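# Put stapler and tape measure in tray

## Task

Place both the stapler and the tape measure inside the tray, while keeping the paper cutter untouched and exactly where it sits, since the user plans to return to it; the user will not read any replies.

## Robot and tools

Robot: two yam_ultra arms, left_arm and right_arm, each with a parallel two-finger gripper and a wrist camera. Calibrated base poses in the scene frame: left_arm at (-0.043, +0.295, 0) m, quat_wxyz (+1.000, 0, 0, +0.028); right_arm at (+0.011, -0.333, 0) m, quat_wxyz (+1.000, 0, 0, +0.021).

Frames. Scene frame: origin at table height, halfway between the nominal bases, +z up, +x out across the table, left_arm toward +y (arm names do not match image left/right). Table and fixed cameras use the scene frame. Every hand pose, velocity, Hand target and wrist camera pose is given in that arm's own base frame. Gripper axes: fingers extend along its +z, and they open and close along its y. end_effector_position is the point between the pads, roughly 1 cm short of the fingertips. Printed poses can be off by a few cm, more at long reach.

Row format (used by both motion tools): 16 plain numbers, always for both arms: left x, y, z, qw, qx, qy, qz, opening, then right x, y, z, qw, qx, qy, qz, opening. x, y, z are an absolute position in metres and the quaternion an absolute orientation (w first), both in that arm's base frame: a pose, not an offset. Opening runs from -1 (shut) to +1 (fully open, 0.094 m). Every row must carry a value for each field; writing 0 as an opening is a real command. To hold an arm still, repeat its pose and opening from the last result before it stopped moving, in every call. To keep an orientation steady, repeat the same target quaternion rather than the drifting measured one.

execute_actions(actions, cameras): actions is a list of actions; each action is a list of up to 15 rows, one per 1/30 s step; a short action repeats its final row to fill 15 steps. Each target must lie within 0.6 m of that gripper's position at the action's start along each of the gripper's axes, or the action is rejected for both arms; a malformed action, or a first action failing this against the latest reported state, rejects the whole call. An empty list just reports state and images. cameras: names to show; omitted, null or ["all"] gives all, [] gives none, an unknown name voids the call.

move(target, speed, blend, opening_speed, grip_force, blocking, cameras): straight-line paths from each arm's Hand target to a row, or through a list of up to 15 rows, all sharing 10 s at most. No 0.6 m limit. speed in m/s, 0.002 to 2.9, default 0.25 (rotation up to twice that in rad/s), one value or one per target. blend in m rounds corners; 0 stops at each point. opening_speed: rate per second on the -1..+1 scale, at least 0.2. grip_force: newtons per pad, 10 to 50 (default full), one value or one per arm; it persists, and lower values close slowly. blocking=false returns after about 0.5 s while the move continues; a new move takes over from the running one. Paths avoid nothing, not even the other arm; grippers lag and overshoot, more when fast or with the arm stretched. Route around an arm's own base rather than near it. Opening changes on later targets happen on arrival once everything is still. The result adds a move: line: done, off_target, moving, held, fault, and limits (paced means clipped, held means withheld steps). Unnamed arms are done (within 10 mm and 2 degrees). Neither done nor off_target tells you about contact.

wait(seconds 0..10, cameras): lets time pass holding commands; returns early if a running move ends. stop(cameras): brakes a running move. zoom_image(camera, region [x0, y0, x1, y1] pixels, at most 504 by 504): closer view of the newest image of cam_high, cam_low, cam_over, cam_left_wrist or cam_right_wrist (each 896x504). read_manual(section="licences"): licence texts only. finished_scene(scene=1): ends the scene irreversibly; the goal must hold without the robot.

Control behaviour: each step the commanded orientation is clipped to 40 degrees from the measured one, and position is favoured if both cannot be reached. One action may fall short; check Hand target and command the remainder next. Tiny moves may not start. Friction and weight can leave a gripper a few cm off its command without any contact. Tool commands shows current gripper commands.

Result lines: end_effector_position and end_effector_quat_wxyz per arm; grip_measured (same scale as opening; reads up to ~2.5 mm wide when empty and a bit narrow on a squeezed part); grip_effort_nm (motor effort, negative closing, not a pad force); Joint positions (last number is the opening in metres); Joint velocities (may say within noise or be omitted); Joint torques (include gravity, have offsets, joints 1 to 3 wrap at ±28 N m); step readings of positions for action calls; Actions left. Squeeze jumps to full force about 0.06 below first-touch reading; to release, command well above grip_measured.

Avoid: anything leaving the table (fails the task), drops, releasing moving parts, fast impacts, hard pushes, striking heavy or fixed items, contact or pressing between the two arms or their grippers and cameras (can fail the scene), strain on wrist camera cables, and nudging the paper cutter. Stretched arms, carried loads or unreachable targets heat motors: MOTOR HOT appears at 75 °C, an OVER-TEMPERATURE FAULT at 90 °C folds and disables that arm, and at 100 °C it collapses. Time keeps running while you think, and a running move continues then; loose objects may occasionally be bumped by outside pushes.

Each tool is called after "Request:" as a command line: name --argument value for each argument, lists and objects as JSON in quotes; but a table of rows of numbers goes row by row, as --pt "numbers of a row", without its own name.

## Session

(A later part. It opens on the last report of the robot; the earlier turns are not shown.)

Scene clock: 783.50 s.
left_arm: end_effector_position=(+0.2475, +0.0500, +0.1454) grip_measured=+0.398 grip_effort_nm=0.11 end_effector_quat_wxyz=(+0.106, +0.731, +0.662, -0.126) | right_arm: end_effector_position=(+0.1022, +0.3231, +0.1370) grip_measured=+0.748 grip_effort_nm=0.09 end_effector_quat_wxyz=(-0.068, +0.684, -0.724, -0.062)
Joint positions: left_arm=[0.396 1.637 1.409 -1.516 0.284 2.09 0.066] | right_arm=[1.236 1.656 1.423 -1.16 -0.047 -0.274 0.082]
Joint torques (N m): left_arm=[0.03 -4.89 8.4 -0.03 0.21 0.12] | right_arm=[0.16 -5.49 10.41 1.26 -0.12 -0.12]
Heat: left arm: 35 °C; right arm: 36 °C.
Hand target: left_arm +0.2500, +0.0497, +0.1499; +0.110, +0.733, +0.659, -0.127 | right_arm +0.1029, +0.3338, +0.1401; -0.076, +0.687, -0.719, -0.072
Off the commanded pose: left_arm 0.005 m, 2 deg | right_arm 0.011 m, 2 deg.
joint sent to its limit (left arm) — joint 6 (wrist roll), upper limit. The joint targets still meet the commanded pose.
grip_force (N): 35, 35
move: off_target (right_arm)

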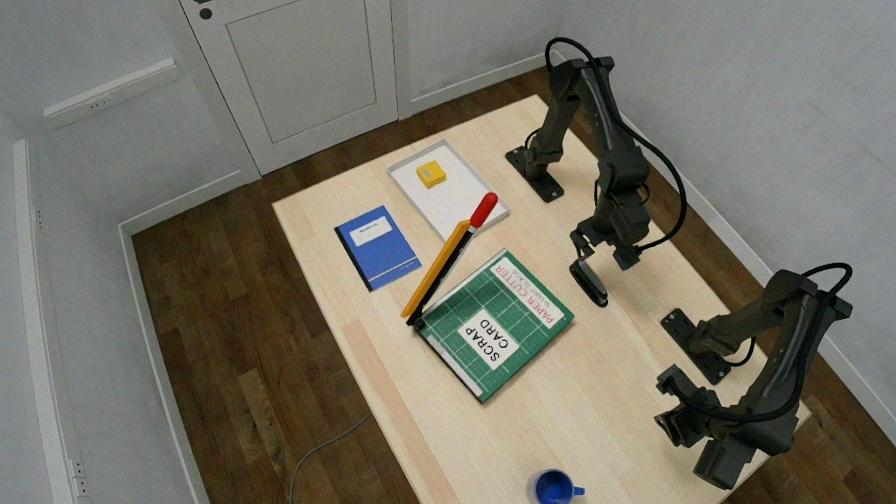

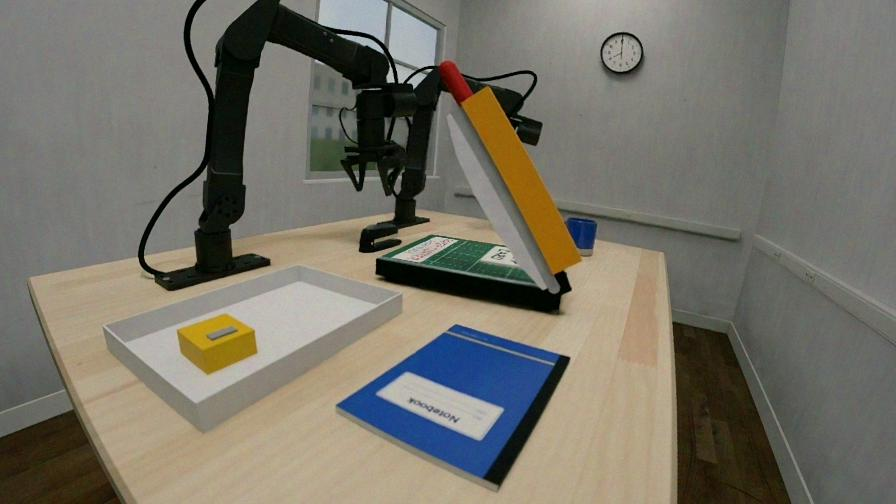

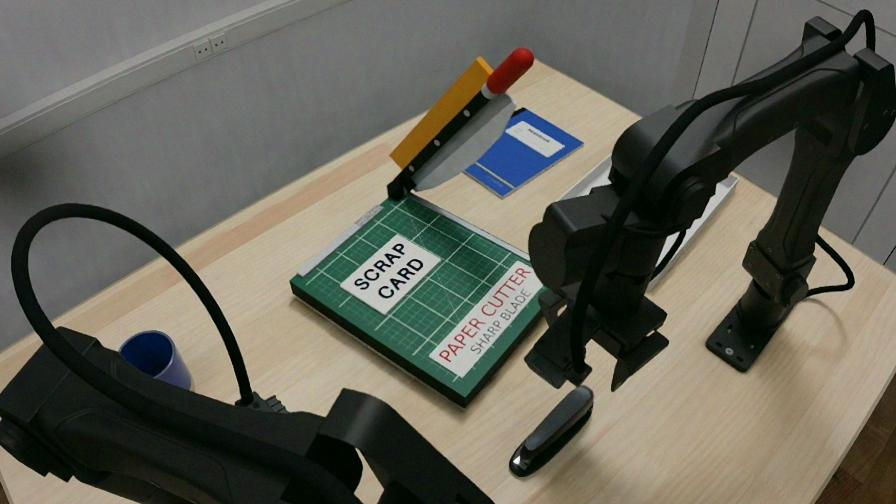

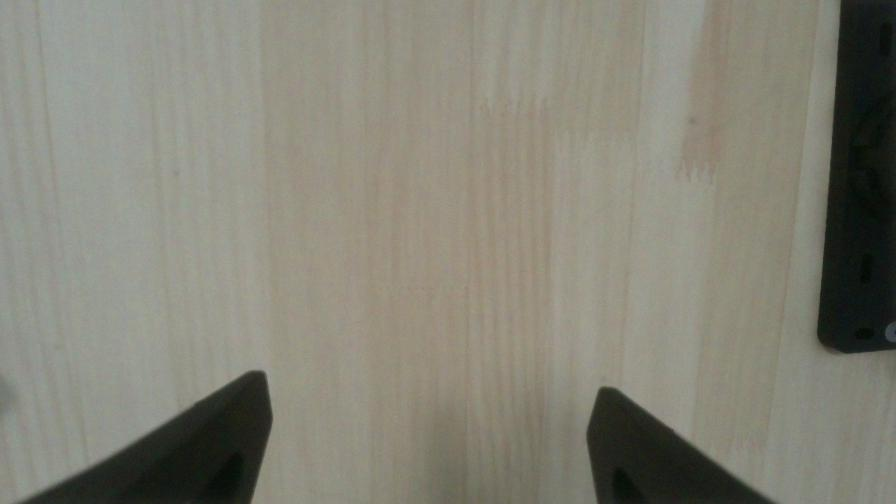

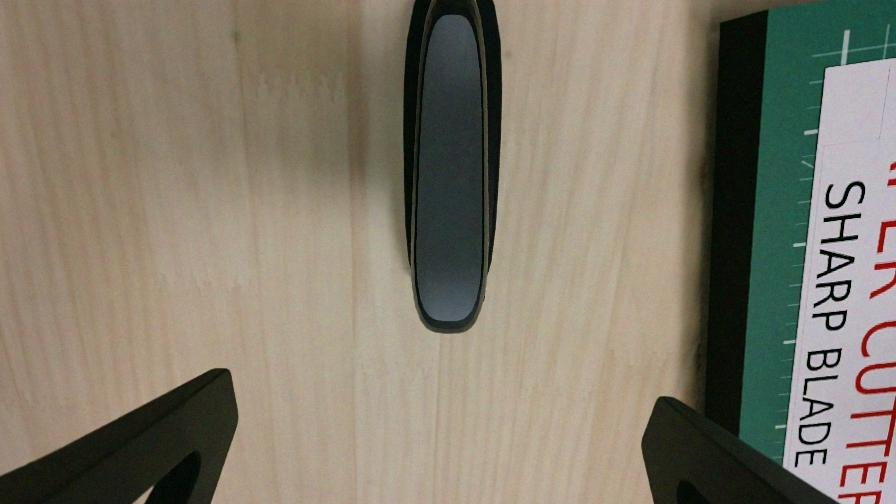

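Request:
move --target '[0.2475, 0.05, 0.1454, 0.106, 0.731, 0.662, -0.126, 0.4, 0.107, 0.347, 0.065, 0.0745, -0.6970, 0.7094, 0.0732, 0.75]' --speed 0.15 --cameras '["cam_right_wrist", "cam_low"]'

Scene clock: 807.50 s.
left_arm: end_effector_position=(+0.2470, +0.0511, +0.1450) grip_measured=+0.398 grip_effort_nm=0.11 end_effector_quat_wxyz=(+0.102, +0.731, +0.663, -0.125) | right_arm: end_effector_position=(+0.1085, +0.3440, +0.0712) grip_measured=+0.748 grip_effort_nm=0.09 end_effector_quat_wxyz=(-0.077, +0.694, -0.712, -0.068)
Joint positions: left_arm=[0.396 1.637 1.409 -1.516 0.276 2.09 0.066] | right_arm=[1.236 1.748 1.261 -0.884 -0.052 -0.303 0.082]
Joint torques (N m): left_arm=[0.02 -5.55 5.85 0.16 0.2 0.01] | right_arm=[0.01 -6.41 7.02 1.36 -0.12 -0.11]
Heat: left arm: 36 °C; right arm: 39 °C.
Hand target: left_arm +0.2475, +0.0499, +0.1454; +0.106, +0.731, +0.662, -0.126 | right_arm +0.1069, +0.3468, +0.0651; -0.074, +0.697, -0.709, -0.073
Off the commanded pose: left_arm 0.001 m, 0 deg | right_arm 0.007 m, 1 deg.
grip_force (N): 35, 35
move: done
Images, in order (width x height): cam_low 896x504, cam_right_wrist 896x504.

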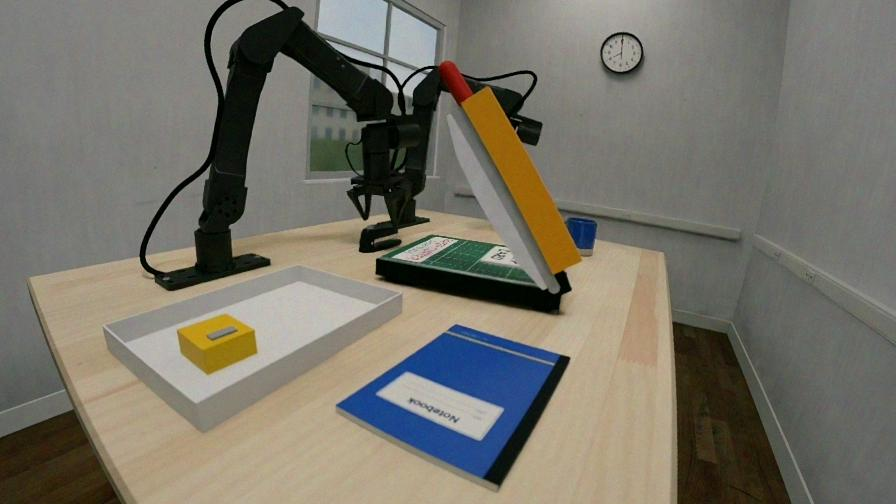

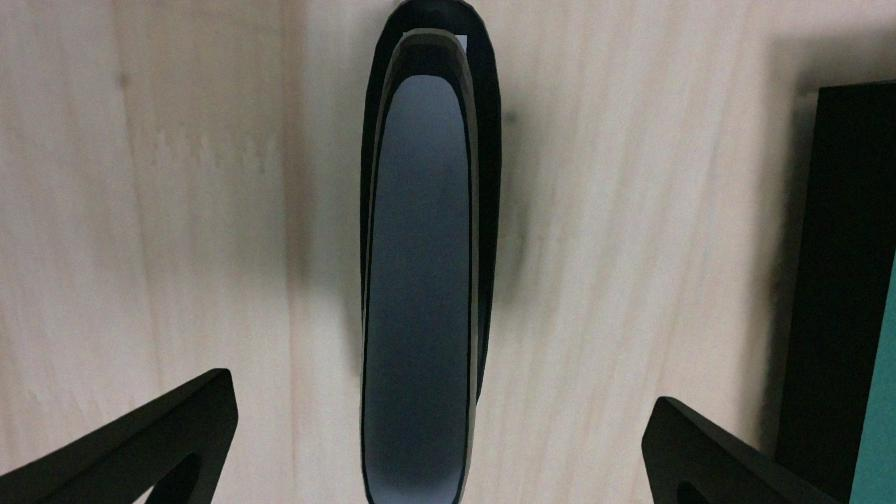

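Request:
zoom_image --camera "cam_right_wrist" --region '[300, 0, 580, 504]'

Scaled by 1.000.

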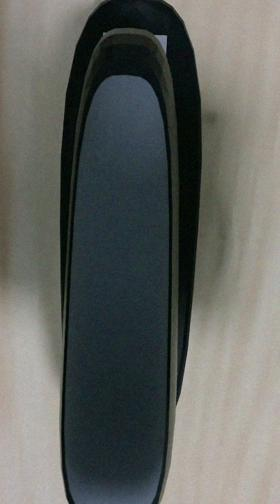

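Request:
move --pt "0.2475 0.05 0.1454 0.106 0.731 0.662 -0.126 0.4 0.1025 0.3535 0.020 0.0745 -0.6970 0.7094 0.0732 0.75" --pt "0.2475 0.05 0.1454 0.106 0.731 0.662 -0.126 0.4 0.1025 0.3535 0.020 0.0745 -0.6970 0.7094 0.0732 -0.6" --speed 0.1 --cameras '["cam_right_wrist", "cam_low"]'

Scene clock: 840.10 s.
left_arm: end_effector_position=(+0.2470, +0.0511, +0.1450) grip_measured=+0.398 grip_effort_nm=0.11 end_effector_quat_wxyz=(+0.102, +0.731, +0.663, -0.125) | right_arm: end_effector_position=(+0.1047, +0.3518, +0.0276) grip_measured=-0.419 grip_effort_nm=-0.72 end_effector_quat_wxyz=(-0.078, +0.698, -0.709, -0.071)
Joint positions: left_arm=[0.396 1.637 1.409 -1.516 0.276 2.09 0.066] | right_arm=[1.252 1.822 1.167 -0.712 -0.055 -0.297 0.027]
Joint torques (N m): left_arm=[0.06 -5.52 5.85 0.14 0.19 0.01] | right_arm=[0.35 -6.57 6.63 1.4 -0.05 0.04]
Heat: left arm: 36 °C; right arm: 37 °C.
Hand target: left_arm +0.2475, +0.0499, +0.1454; +0.106, +0.731, +0.662, -0.126 | right_arm +0.1024, +0.3533, +0.0202; -0.074, +0.697, -0.709, -0.073
Off the commanded pose: left_arm 0.001 m, 0 deg | right_arm 0.008 m, 0 deg.
grip_force (N): 35, 35
move: done
Images, in order (width x height): cam_low 896x504, cam_right_wrist 896x504.

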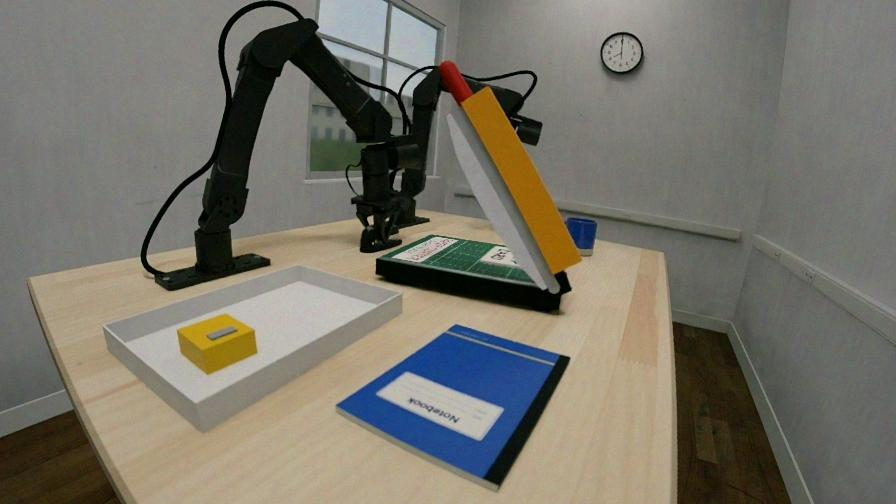

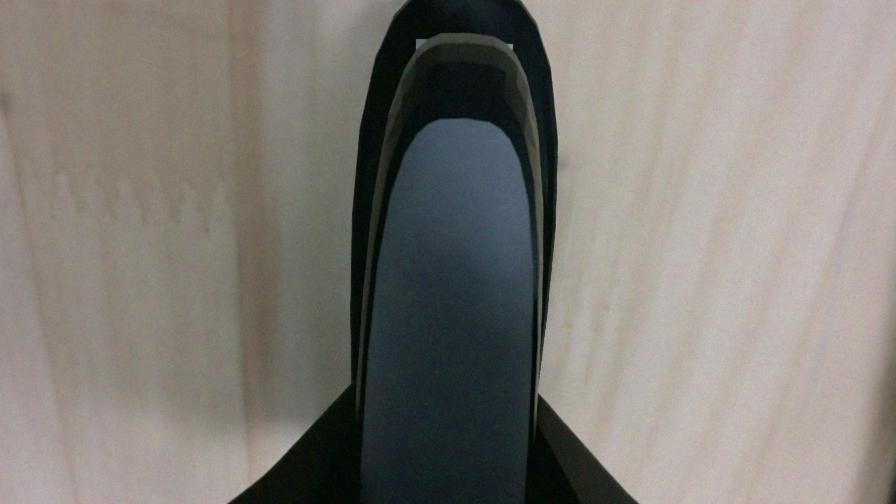

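Request:
move --pt "0.2475 0.05 0.1454 0.106 0.731 0.662 -0.126 0.4 0.1025 0.3535 0.125 0.0745 -0.6970 0.7094 0.0732 -0.6" --pt "0.2475 0.05 0.1454 0.106 0.731 0.662 -0.126 0.4 0.12 0.13 0.13 0.0947 -0.4203 0.9013 0.0442 -0.6" --pt "0.2475 0.05 0.1454 0.106 0.731 0.662 -0.126 0.4 0.17 0.02 0.13 0.1036 -0.1298 0.9859 0.0136 -0.6" --pt "0.2475 0.05 0.1454 0.106 0.731 0.662 -0.126 0.4 0.25 -0.01 0.12 0.1045 0 0.9945 0 -0.6" --speed '[0.15, 0.25, 0.25, 0.2]' --blend '[0.03, 0.04, 0.04, 0]'

Scene clock: 866.63 s.
left_arm: end_effector_position=(+0.2470, +0.0511, +0.1450) grip_measured=+0.398 grip_effort_nm=0.11 end_effector_quat_wxyz=(+0.102, +0.731, +0.663, -0.125) | right_arm: end_effector_position=(+0.2344, -0.0074, +0.1108) grip_measured=-0.421 grip_effort_nm=-0.76 end_effector_quat_wxyz=(+0.077, -0.006, +0.997, +0.003)
Joint positions: left_arm=[0.396 1.637 1.409 -1.516 0.276 2.09 0.066] | right_arm=[-0.047 1.28 0.988 -1.124 -0.015 -0.058 0.027]
Joint torques (N m): left_arm=[0.05 -5.6 5.82 0.14 0.2 0.02] | right_arm=[-0.5 -2.99 10.92 1.36 0.05 0.04]
Heat: left arm: 35 °C; right arm: 37 °C.
Hand target: left_arm +0.2475, +0.0499, +0.1454; +0.106, +0.731, +0.662, -0.126 | right_arm +0.2494, -0.0100, +0.1204; +0.105, +0.000, +0.995, +0.000
Off the commanded pose: left_arm 0.001 m, 0 deg | right_arm 0.018 m, 3 deg.
grip_force (N): 35, 35
move: off_target (right_arm)

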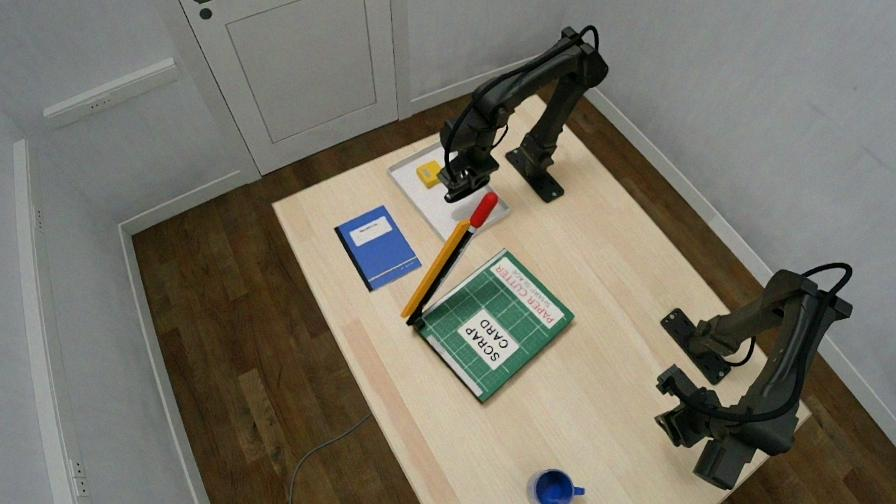

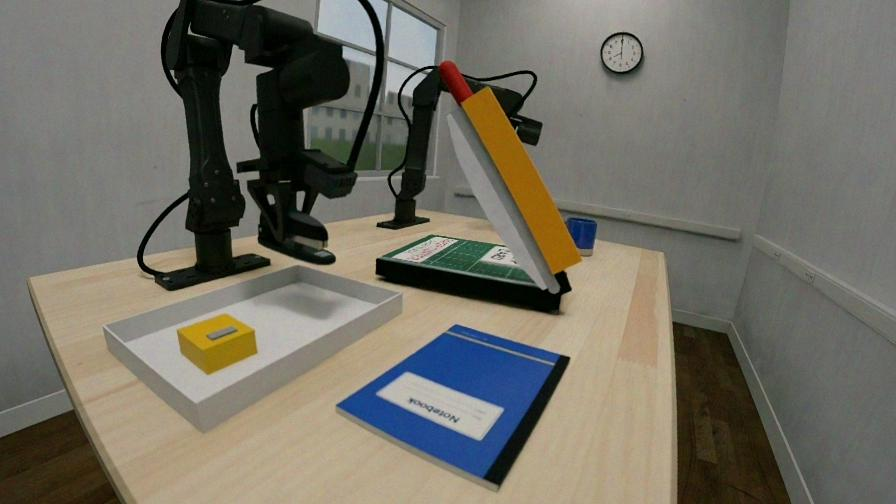

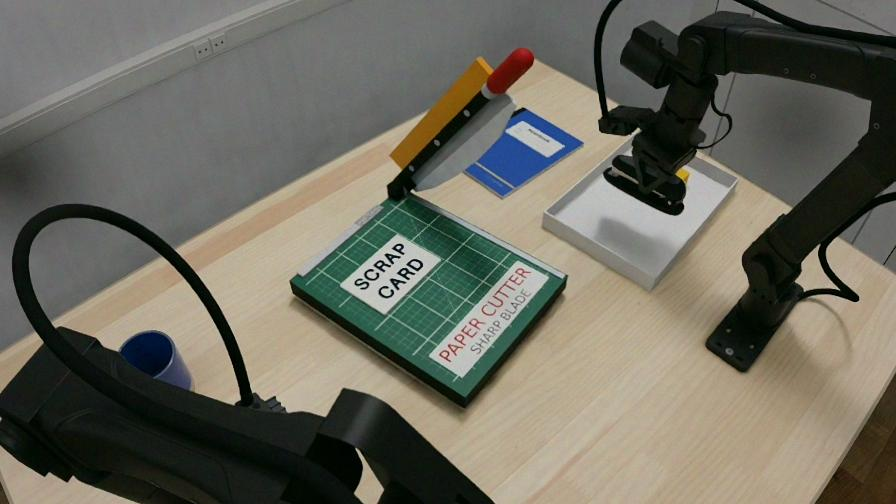

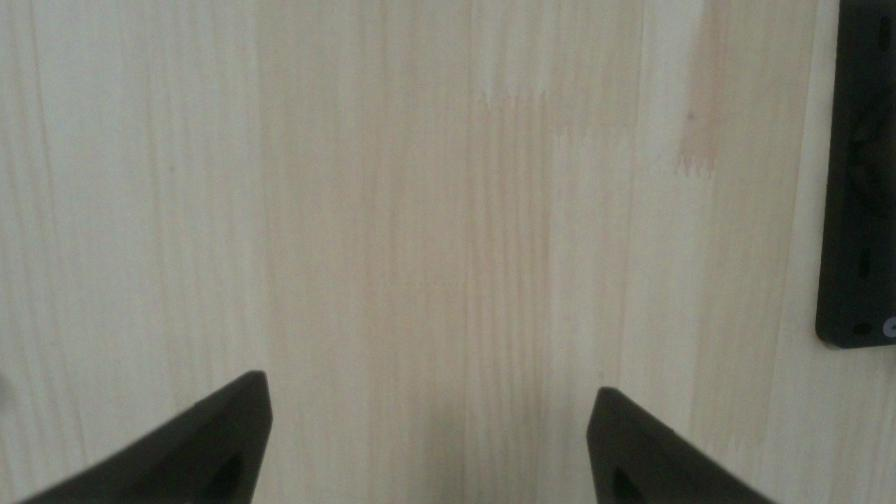

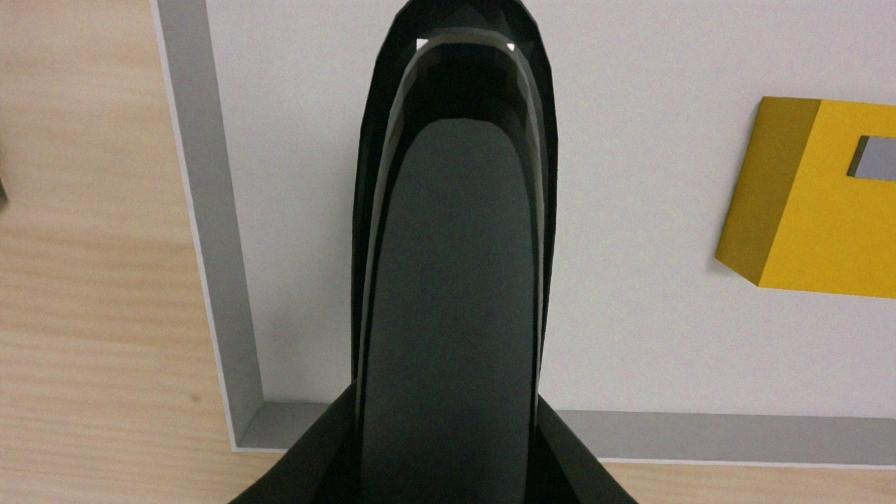

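Request:
move --target '[0.2475, 0.05, 0.1454, 0.106, 0.731, 0.662, -0.126, 0.4, 0.252, -0.01, 0.048, 0.1045, 0, 0.9945, 0, -0.6]' --speed 0.12 --cameras '["cam_right_wrist", "cam_low", "cam_high"]'

Scene clock: 884.10 s.
left_arm: end_effector_position=(+0.2470, +0.0511, +0.1450) grip_measured=+0.398 grip_effort_nm=0.11 end_effector_quat_wxyz=(+0.102, +0.731, +0.663, -0.125) | right_arm: end_effector_position=(+0.2469, -0.0081, +0.0502) grip_measured=-0.421 grip_effort_nm=-0.76 end_effector_quat_wxyz=(+0.096, -0.006, +0.995, +0.002)
Joint positions: left_arm=[0.396 1.637 1.409 -1.516 0.276 2.09 0.066] | right_arm=[-0.047 1.341 0.78 -0.818 -0.014 -0.057 0.027]
Joint torques (N m): left_arm=[0.08 -5.52 5.75 0.14 0.2 0.01] | right_arm=[-0.42 -3.14 7.1 1.46 0.05 0.05]
Heat: left arm: 35 °C; right arm: 37 °C.
Hand target: left_arm +0.2475, +0.0499, +0.1454; +0.106, +0.731, +0.662, -0.126 | right_arm +0.2518, -0.0100, +0.0482; +0.104, +0.000, +0.995, +0.000
Off the commanded pose: left_arm 0.001 m, 0 deg | right_arm 0.006 m, 1 deg.
grip_force (N): 35, 35
move: done
Images, in order (width x height): cam_high 896x504, cam_low 896x504, cam_right_wrist 896x504.

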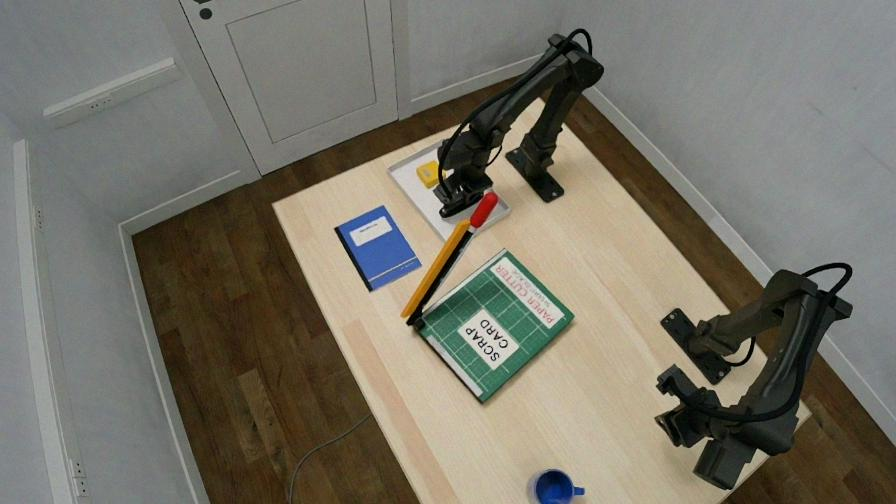

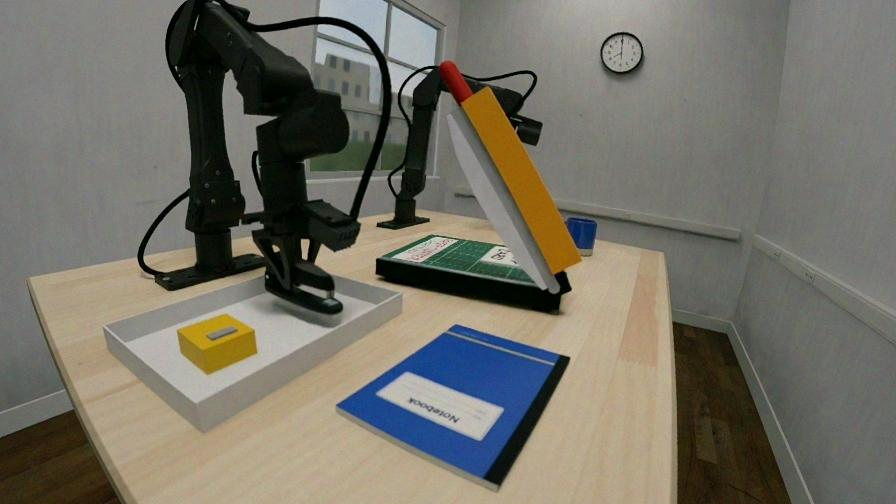

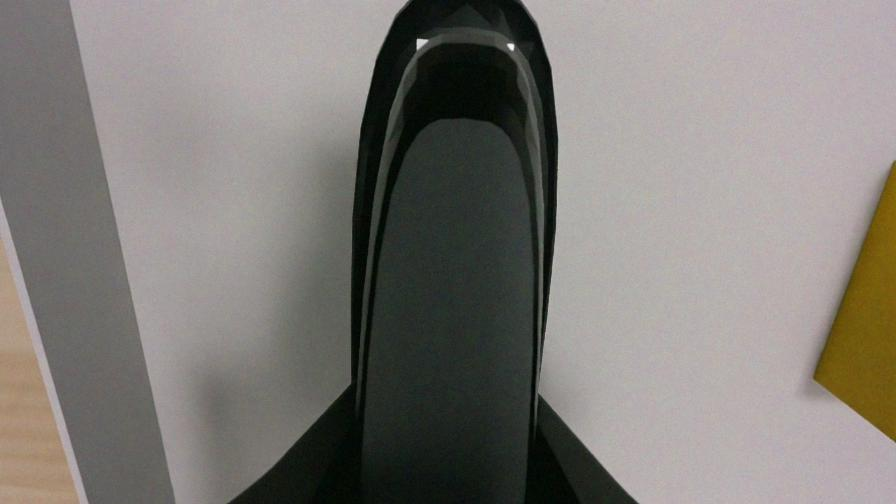

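Request:
move --target '[0.2475, 0.05, 0.1454, 0.106, 0.731, 0.662, -0.126, 0.4, 0.252, -0.01, 0.031, 0.1115, 0, 0.9938, 0, -0.6]' --speed 0.05 --cameras '["cam_right_wrist", "cam_low"]'

Scene clock: 889.33 s.
left_arm: end_effector_position=(+0.2470, +0.0511, +0.1450) grip_measured=+0.398 grip_effort_nm=0.11 end_effector_quat_wxyz=(+0.102, +0.731, +0.663, -0.125) | right_arm: end_effector_position=(+0.2475, -0.0081, +0.0334) grip_measured=-0.421 grip_effort_nm=-0.76 end_effector_quat_wxyz=(+0.103, -0.006, +0.995, +0.002)
Joint positions: left_arm=[0.396 1.637 1.409 -1.516 0.276 2.09 0.066] | right_arm=[-0.047 1.357 0.718 -0.725 -0.014 -0.057 0.027]
Joint torques (N m): left_arm=[0.05 -5.5 5.83 0.13 0.19 0.01] | right_arm=[-0.5 -3.17 6.8 1.55 0.05 0.04]
Heat: left arm: 35 °C; right arm: 37 °C.
Hand target: left_arm +0.2475, +0.0499, +0.1454; +0.106, +0.731, +0.662, -0.126 | right_arm +0.2519, -0.0100, +0.0312; +0.111, +0.000, +0.994, +0.000
Off the commanded pose: left_arm 0.001 m, 0 deg | right_arm 0.005 m, 1 deg.
grip_force (N): 35, 35
move: done
Images, in order (width x height): cam_low 896x504, cam_right_wrist 896x504.

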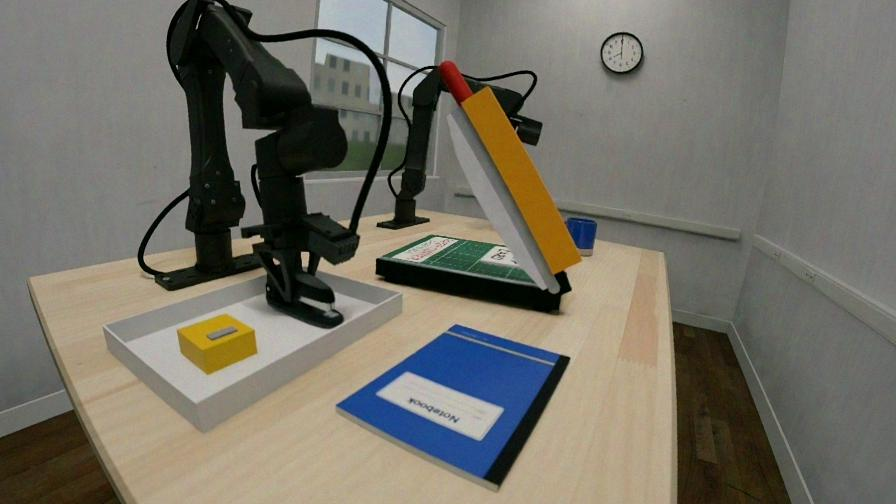

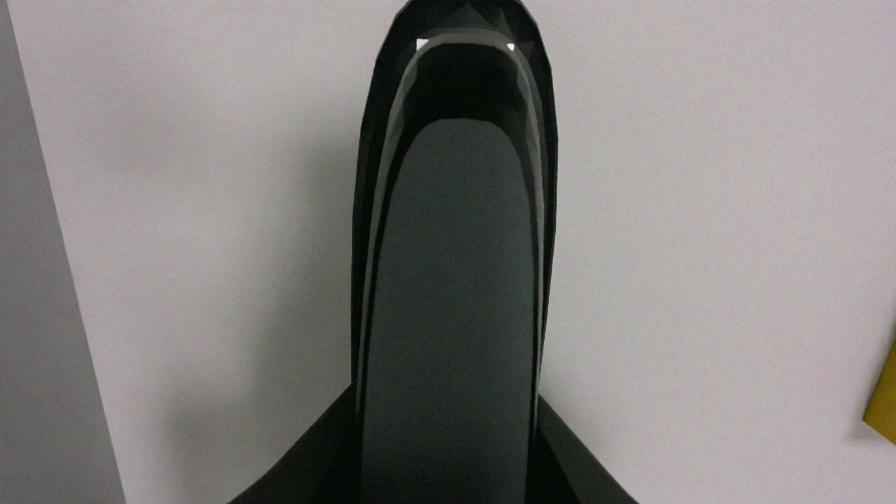

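Request:
zoom_image --camera "cam_low" --region '[230, 240, 410, 340]'

Scaled by 2.800 from the camera's 896x504 image, which has a finer 1280x720 frame.

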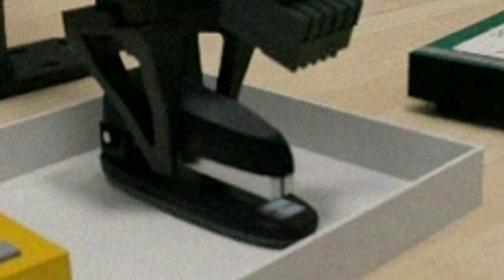

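Request:
move --target '[0.2475, 0.05, 0.1454, 0.106, 0.731, 0.662, -0.126, 0.4, 0.252, -0.01, 0.0265, 0.1115, 0, 0.9938, 0, -0.6]' --speed 0.04 --cameras '["cam_right_wrist", "cam_low"]'

Request:
zoom_image --camera "cam_low" --region '[230, 240, 410, 340]'

Scene clock: 895.83 s.
left_arm: end_effector_position=(+0.2470, +0.0511, +0.1450) grip_measured=+0.398 grip_effort_nm=0.11 end_effector_quat_wxyz=(+0.102, +0.731, +0.663, -0.125) | right_arm: end_effector_position=(+0.2467, -0.0081, +0.0292) grip_measured=-0.421 grip_effort_nm=-0.76 end_effector_quat_wxyz=(+0.102, -0.006, +0.995, +0.002)
Joint positions: left_arm=[0.396 1.637 1.409 -1.516 0.276 2.09 0.066] | right_arm=[-0.047 1.365 0.706 -0.709 -0.014 -0.057 0.027]
Joint torques (N m): left_arm=[0.06 -5.5 5.83 0.14 0.21 0.02] | right_arm=[-0.5 -3.18 6.64 1.57 0.04 0.04]
Heat: left arm: 35 °C; right arm: 37 °C.
Hand target: left_arm +0.2475, +0.0499, +0.1454; +0.106, +0.731, +0.662, -0.126 | right_arm +0.2518, -0.0100, +0.0268; +0.111, +0.000, +0.994, +0.000
Off the commanded pose: left_arm 0.001 m, 0 deg | right_arm 0.006 m, 1 deg.
grip_force (N): 35, 35
move: done
Images, in order (width x height): cam_low 896x504, cam_right_wrist 896x504.

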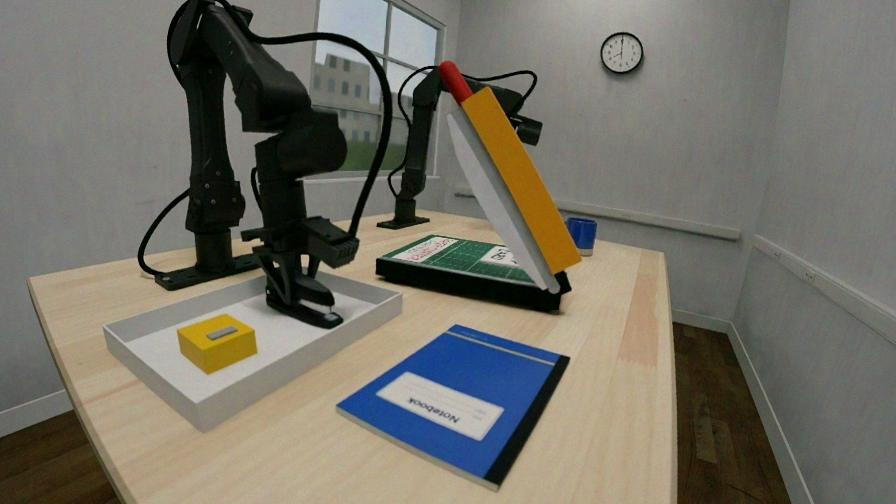

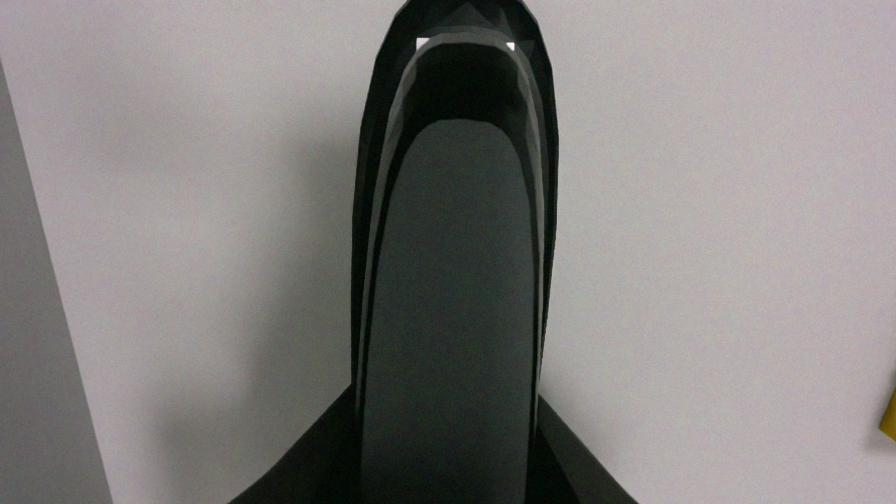

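Scaled by 2.800 from the camera's 896x504 image, which has a finer 1280x720 frame.

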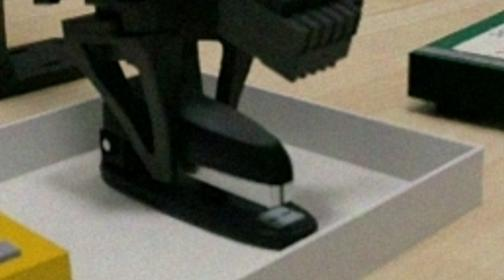

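Request:
move --target '[0.2475, 0.05, 0.1454, 0.106, 0.731, 0.662, -0.126, 0.4, 0.252, -0.01, 0.0225, 0.1115, 0, 0.9938, 0, -0.6]' --speed 0.03 --cameras '["cam_low", "cam_right_wrist"]'

Request:
zoom_image --camera "cam_low" --region '[230, 240, 410, 340]'

Scene clock: 901.50 s.
left_arm: end_effector_position=(+0.2470, +0.0511, +0.1450) grip_measured=+0.398 grip_effort_nm=0.11 end_effector_quat_wxyz=(+0.102, +0.731, +0.663, -0.125) | right_arm: end_effector_position=(+0.2477, -0.0081, +0.0287) grip_measured=-0.421 grip_effort_nm=-0.76 end_effector_quat_wxyz=(+0.104, -0.006, +0.995, +0.002)
Joint positions: left_arm=[0.396 1.637 1.409 -1.516 0.276 2.09 0.066] | right_arm=[-0.047 1.365 0.703 -0.701 -0.014 -0.057 0.027]
Joint torques (N m): left_arm=[0.06 -5.57 5.82 0.13 0.21 0.01] | right_arm=[-0.5 -2.62 5.91 1.69 0.04 0.04]
Heat: left arm: 35 °C; right arm: 36 °C.
Hand target: left_arm +0.2475, +0.0499, +0.1454; +0.106, +0.731, +0.662, -0.126 | right_arm +0.2516, -0.0100, +0.0229; +0.111, +0.000, +0.994, +0.000
Off the commanded pose: left_arm 0.001 m, 0 deg | right_arm 0.008 m, 1 deg.
grip_force (N): 35, 35
move: done
Images, in order (width x height): cam_low 896x504, cam_right_wrist 896x504.

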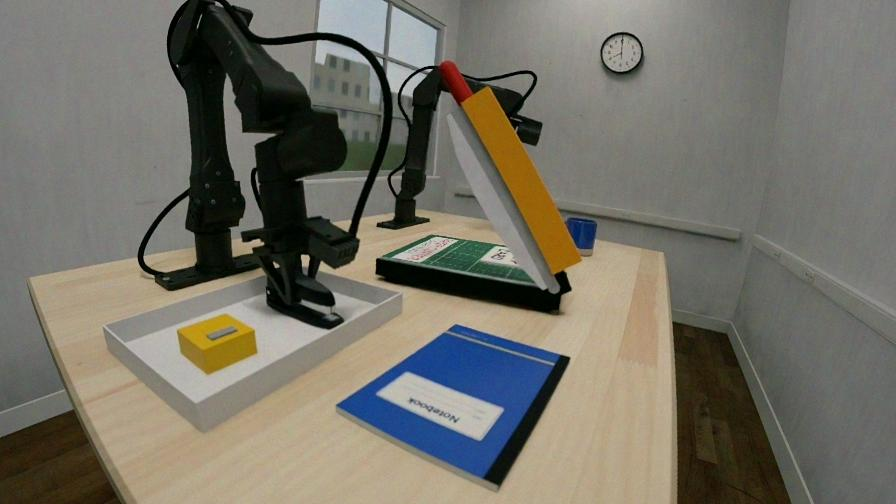

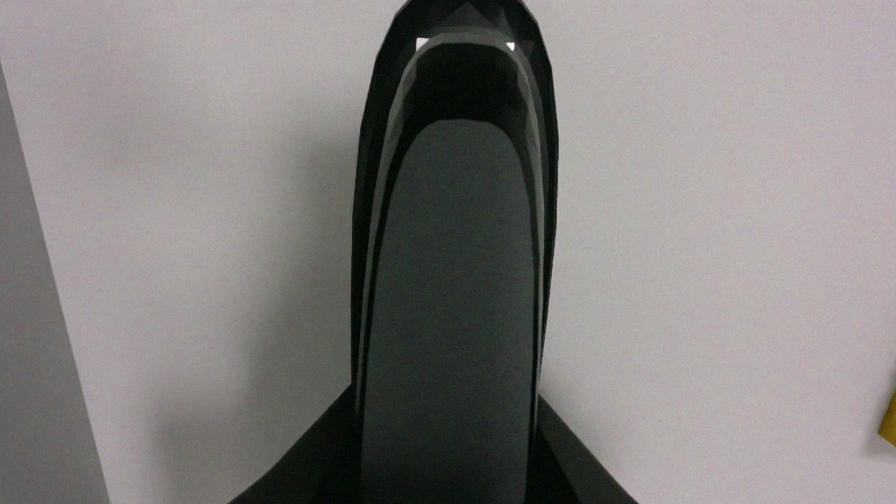

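Scaled by 2.800 from the camera's 896x504 image, which has a finer 1280x720 frame.

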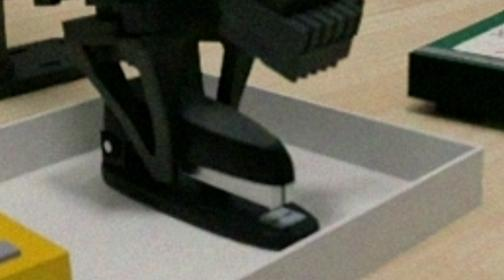

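Request:
move --pt "0.2475 0.05 0.1454 0.106 0.731 0.662 -0.126 0.4 0.252 -0.01 0.026 0.1115 0 0.9938 0 0.4" --pt "0.2475 0.05 0.1454 0.106 0.731 0.662 -0.126 0.4 0.252 -0.01 0.13 0.1115 0 0.9938 0 0.4" --speed '[0.05, 0.12]' --opening_speed 0.6

Scene clock: 913.20 s.
left_arm: end_effector_position=(+0.2470, +0.0511, +0.1450) grip_measured=+0.398 grip_effort_nm=0.10 end_effector_quat_wxyz=(+0.102, +0.731, +0.663, -0.125) | right_arm: end_effector_position=(+0.2515, -0.0084, +0.1206) grip_measured=+0.398 grip_effort_nm=0.10 end_effector_quat_wxyz=(+0.102, -0.005, +0.995, +0.002)
Joint positions: left_arm=[0.396 1.637 1.409 -1.516 0.276 2.09 0.066] | right_arm=[-0.047 1.298 1.031 -1.099 -0.014 -0.056 0.066]
Joint torques (N m): left_arm=[0.05 -5.5 5.85 0.12 0.18 0.03] | right_arm=[-0.44 -4.88 9.96 0.92 0.05 0.03]
Heat: left arm: 35 °C; right arm: 36 °C.
Hand target: left_arm +0.2475, +0.0499, +0.1454; +0.106, +0.731, +0.662, -0.126 | right_arm +0.2520, -0.0100, +0.1298; +0.112, +0.000, +0.994, +0.000
Off the commanded pose: left_arm 0.001 m, 0 deg | right_arm 0.010 m, 1 deg.
grip_force (N): 35, 35
move: done

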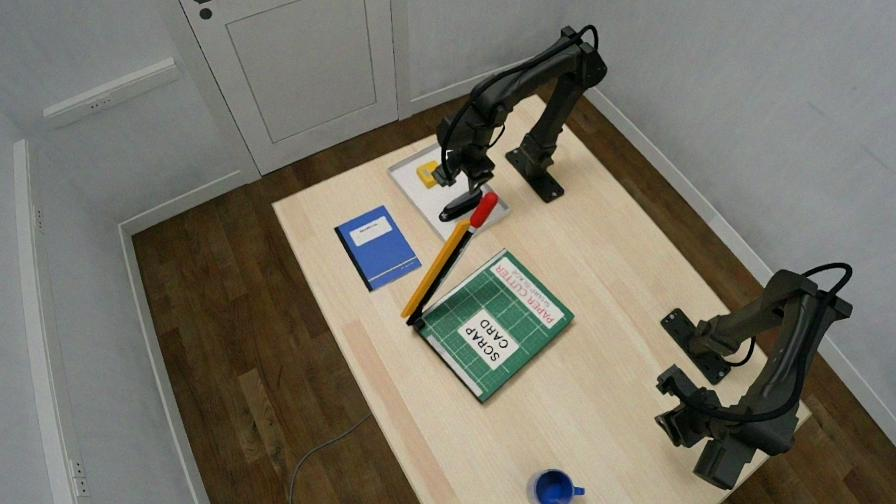

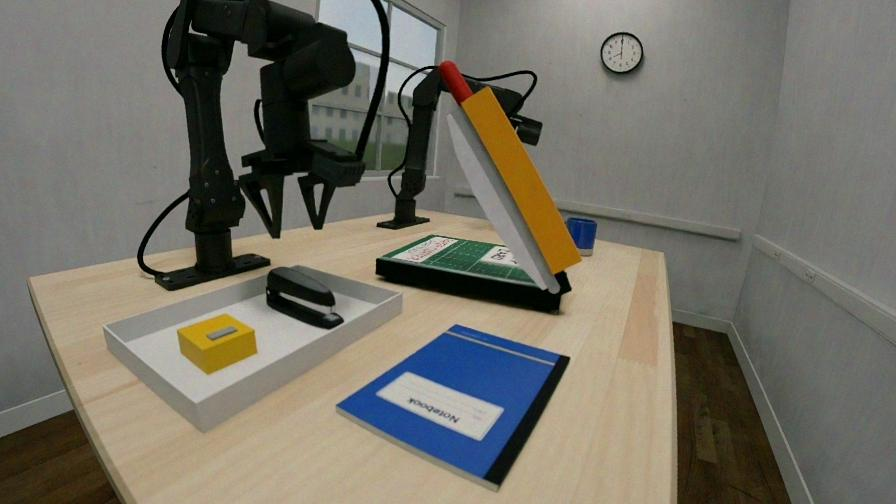

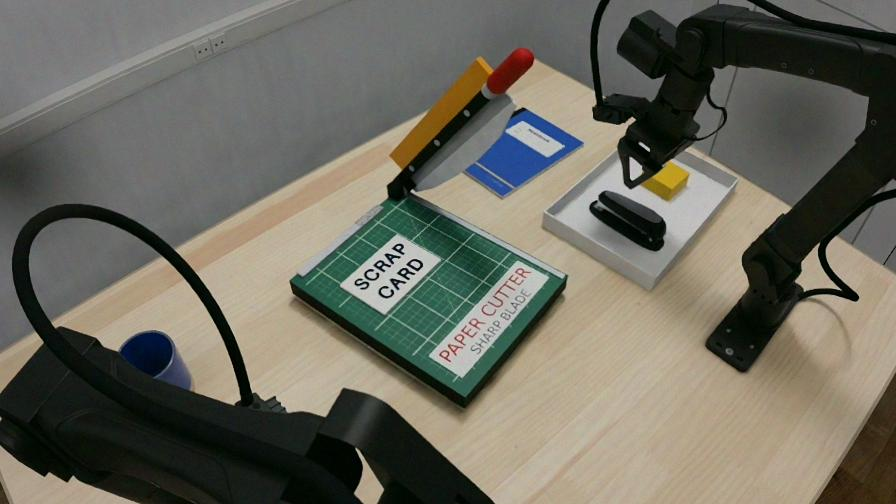

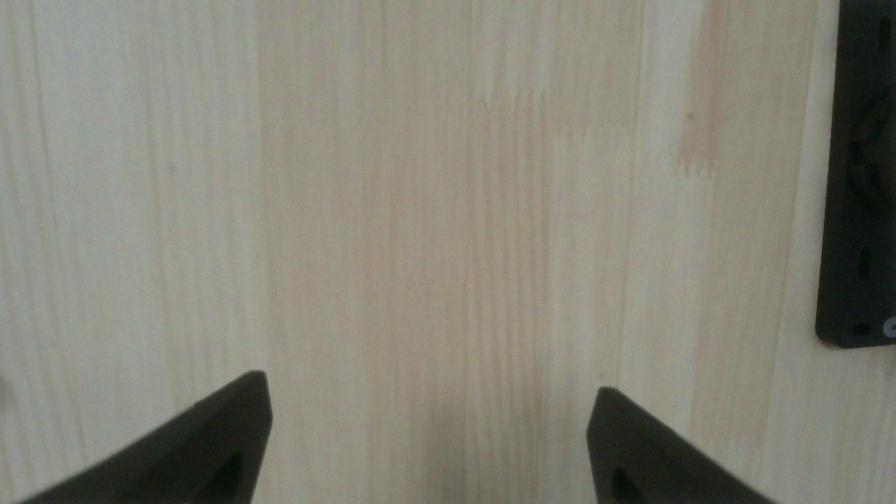

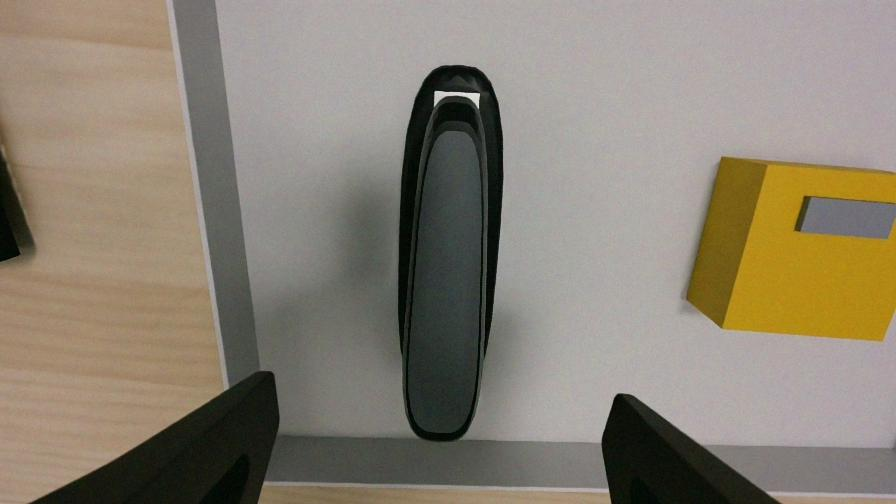

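Request:
finished_scene --scene 1

The scene is finished: the task was done.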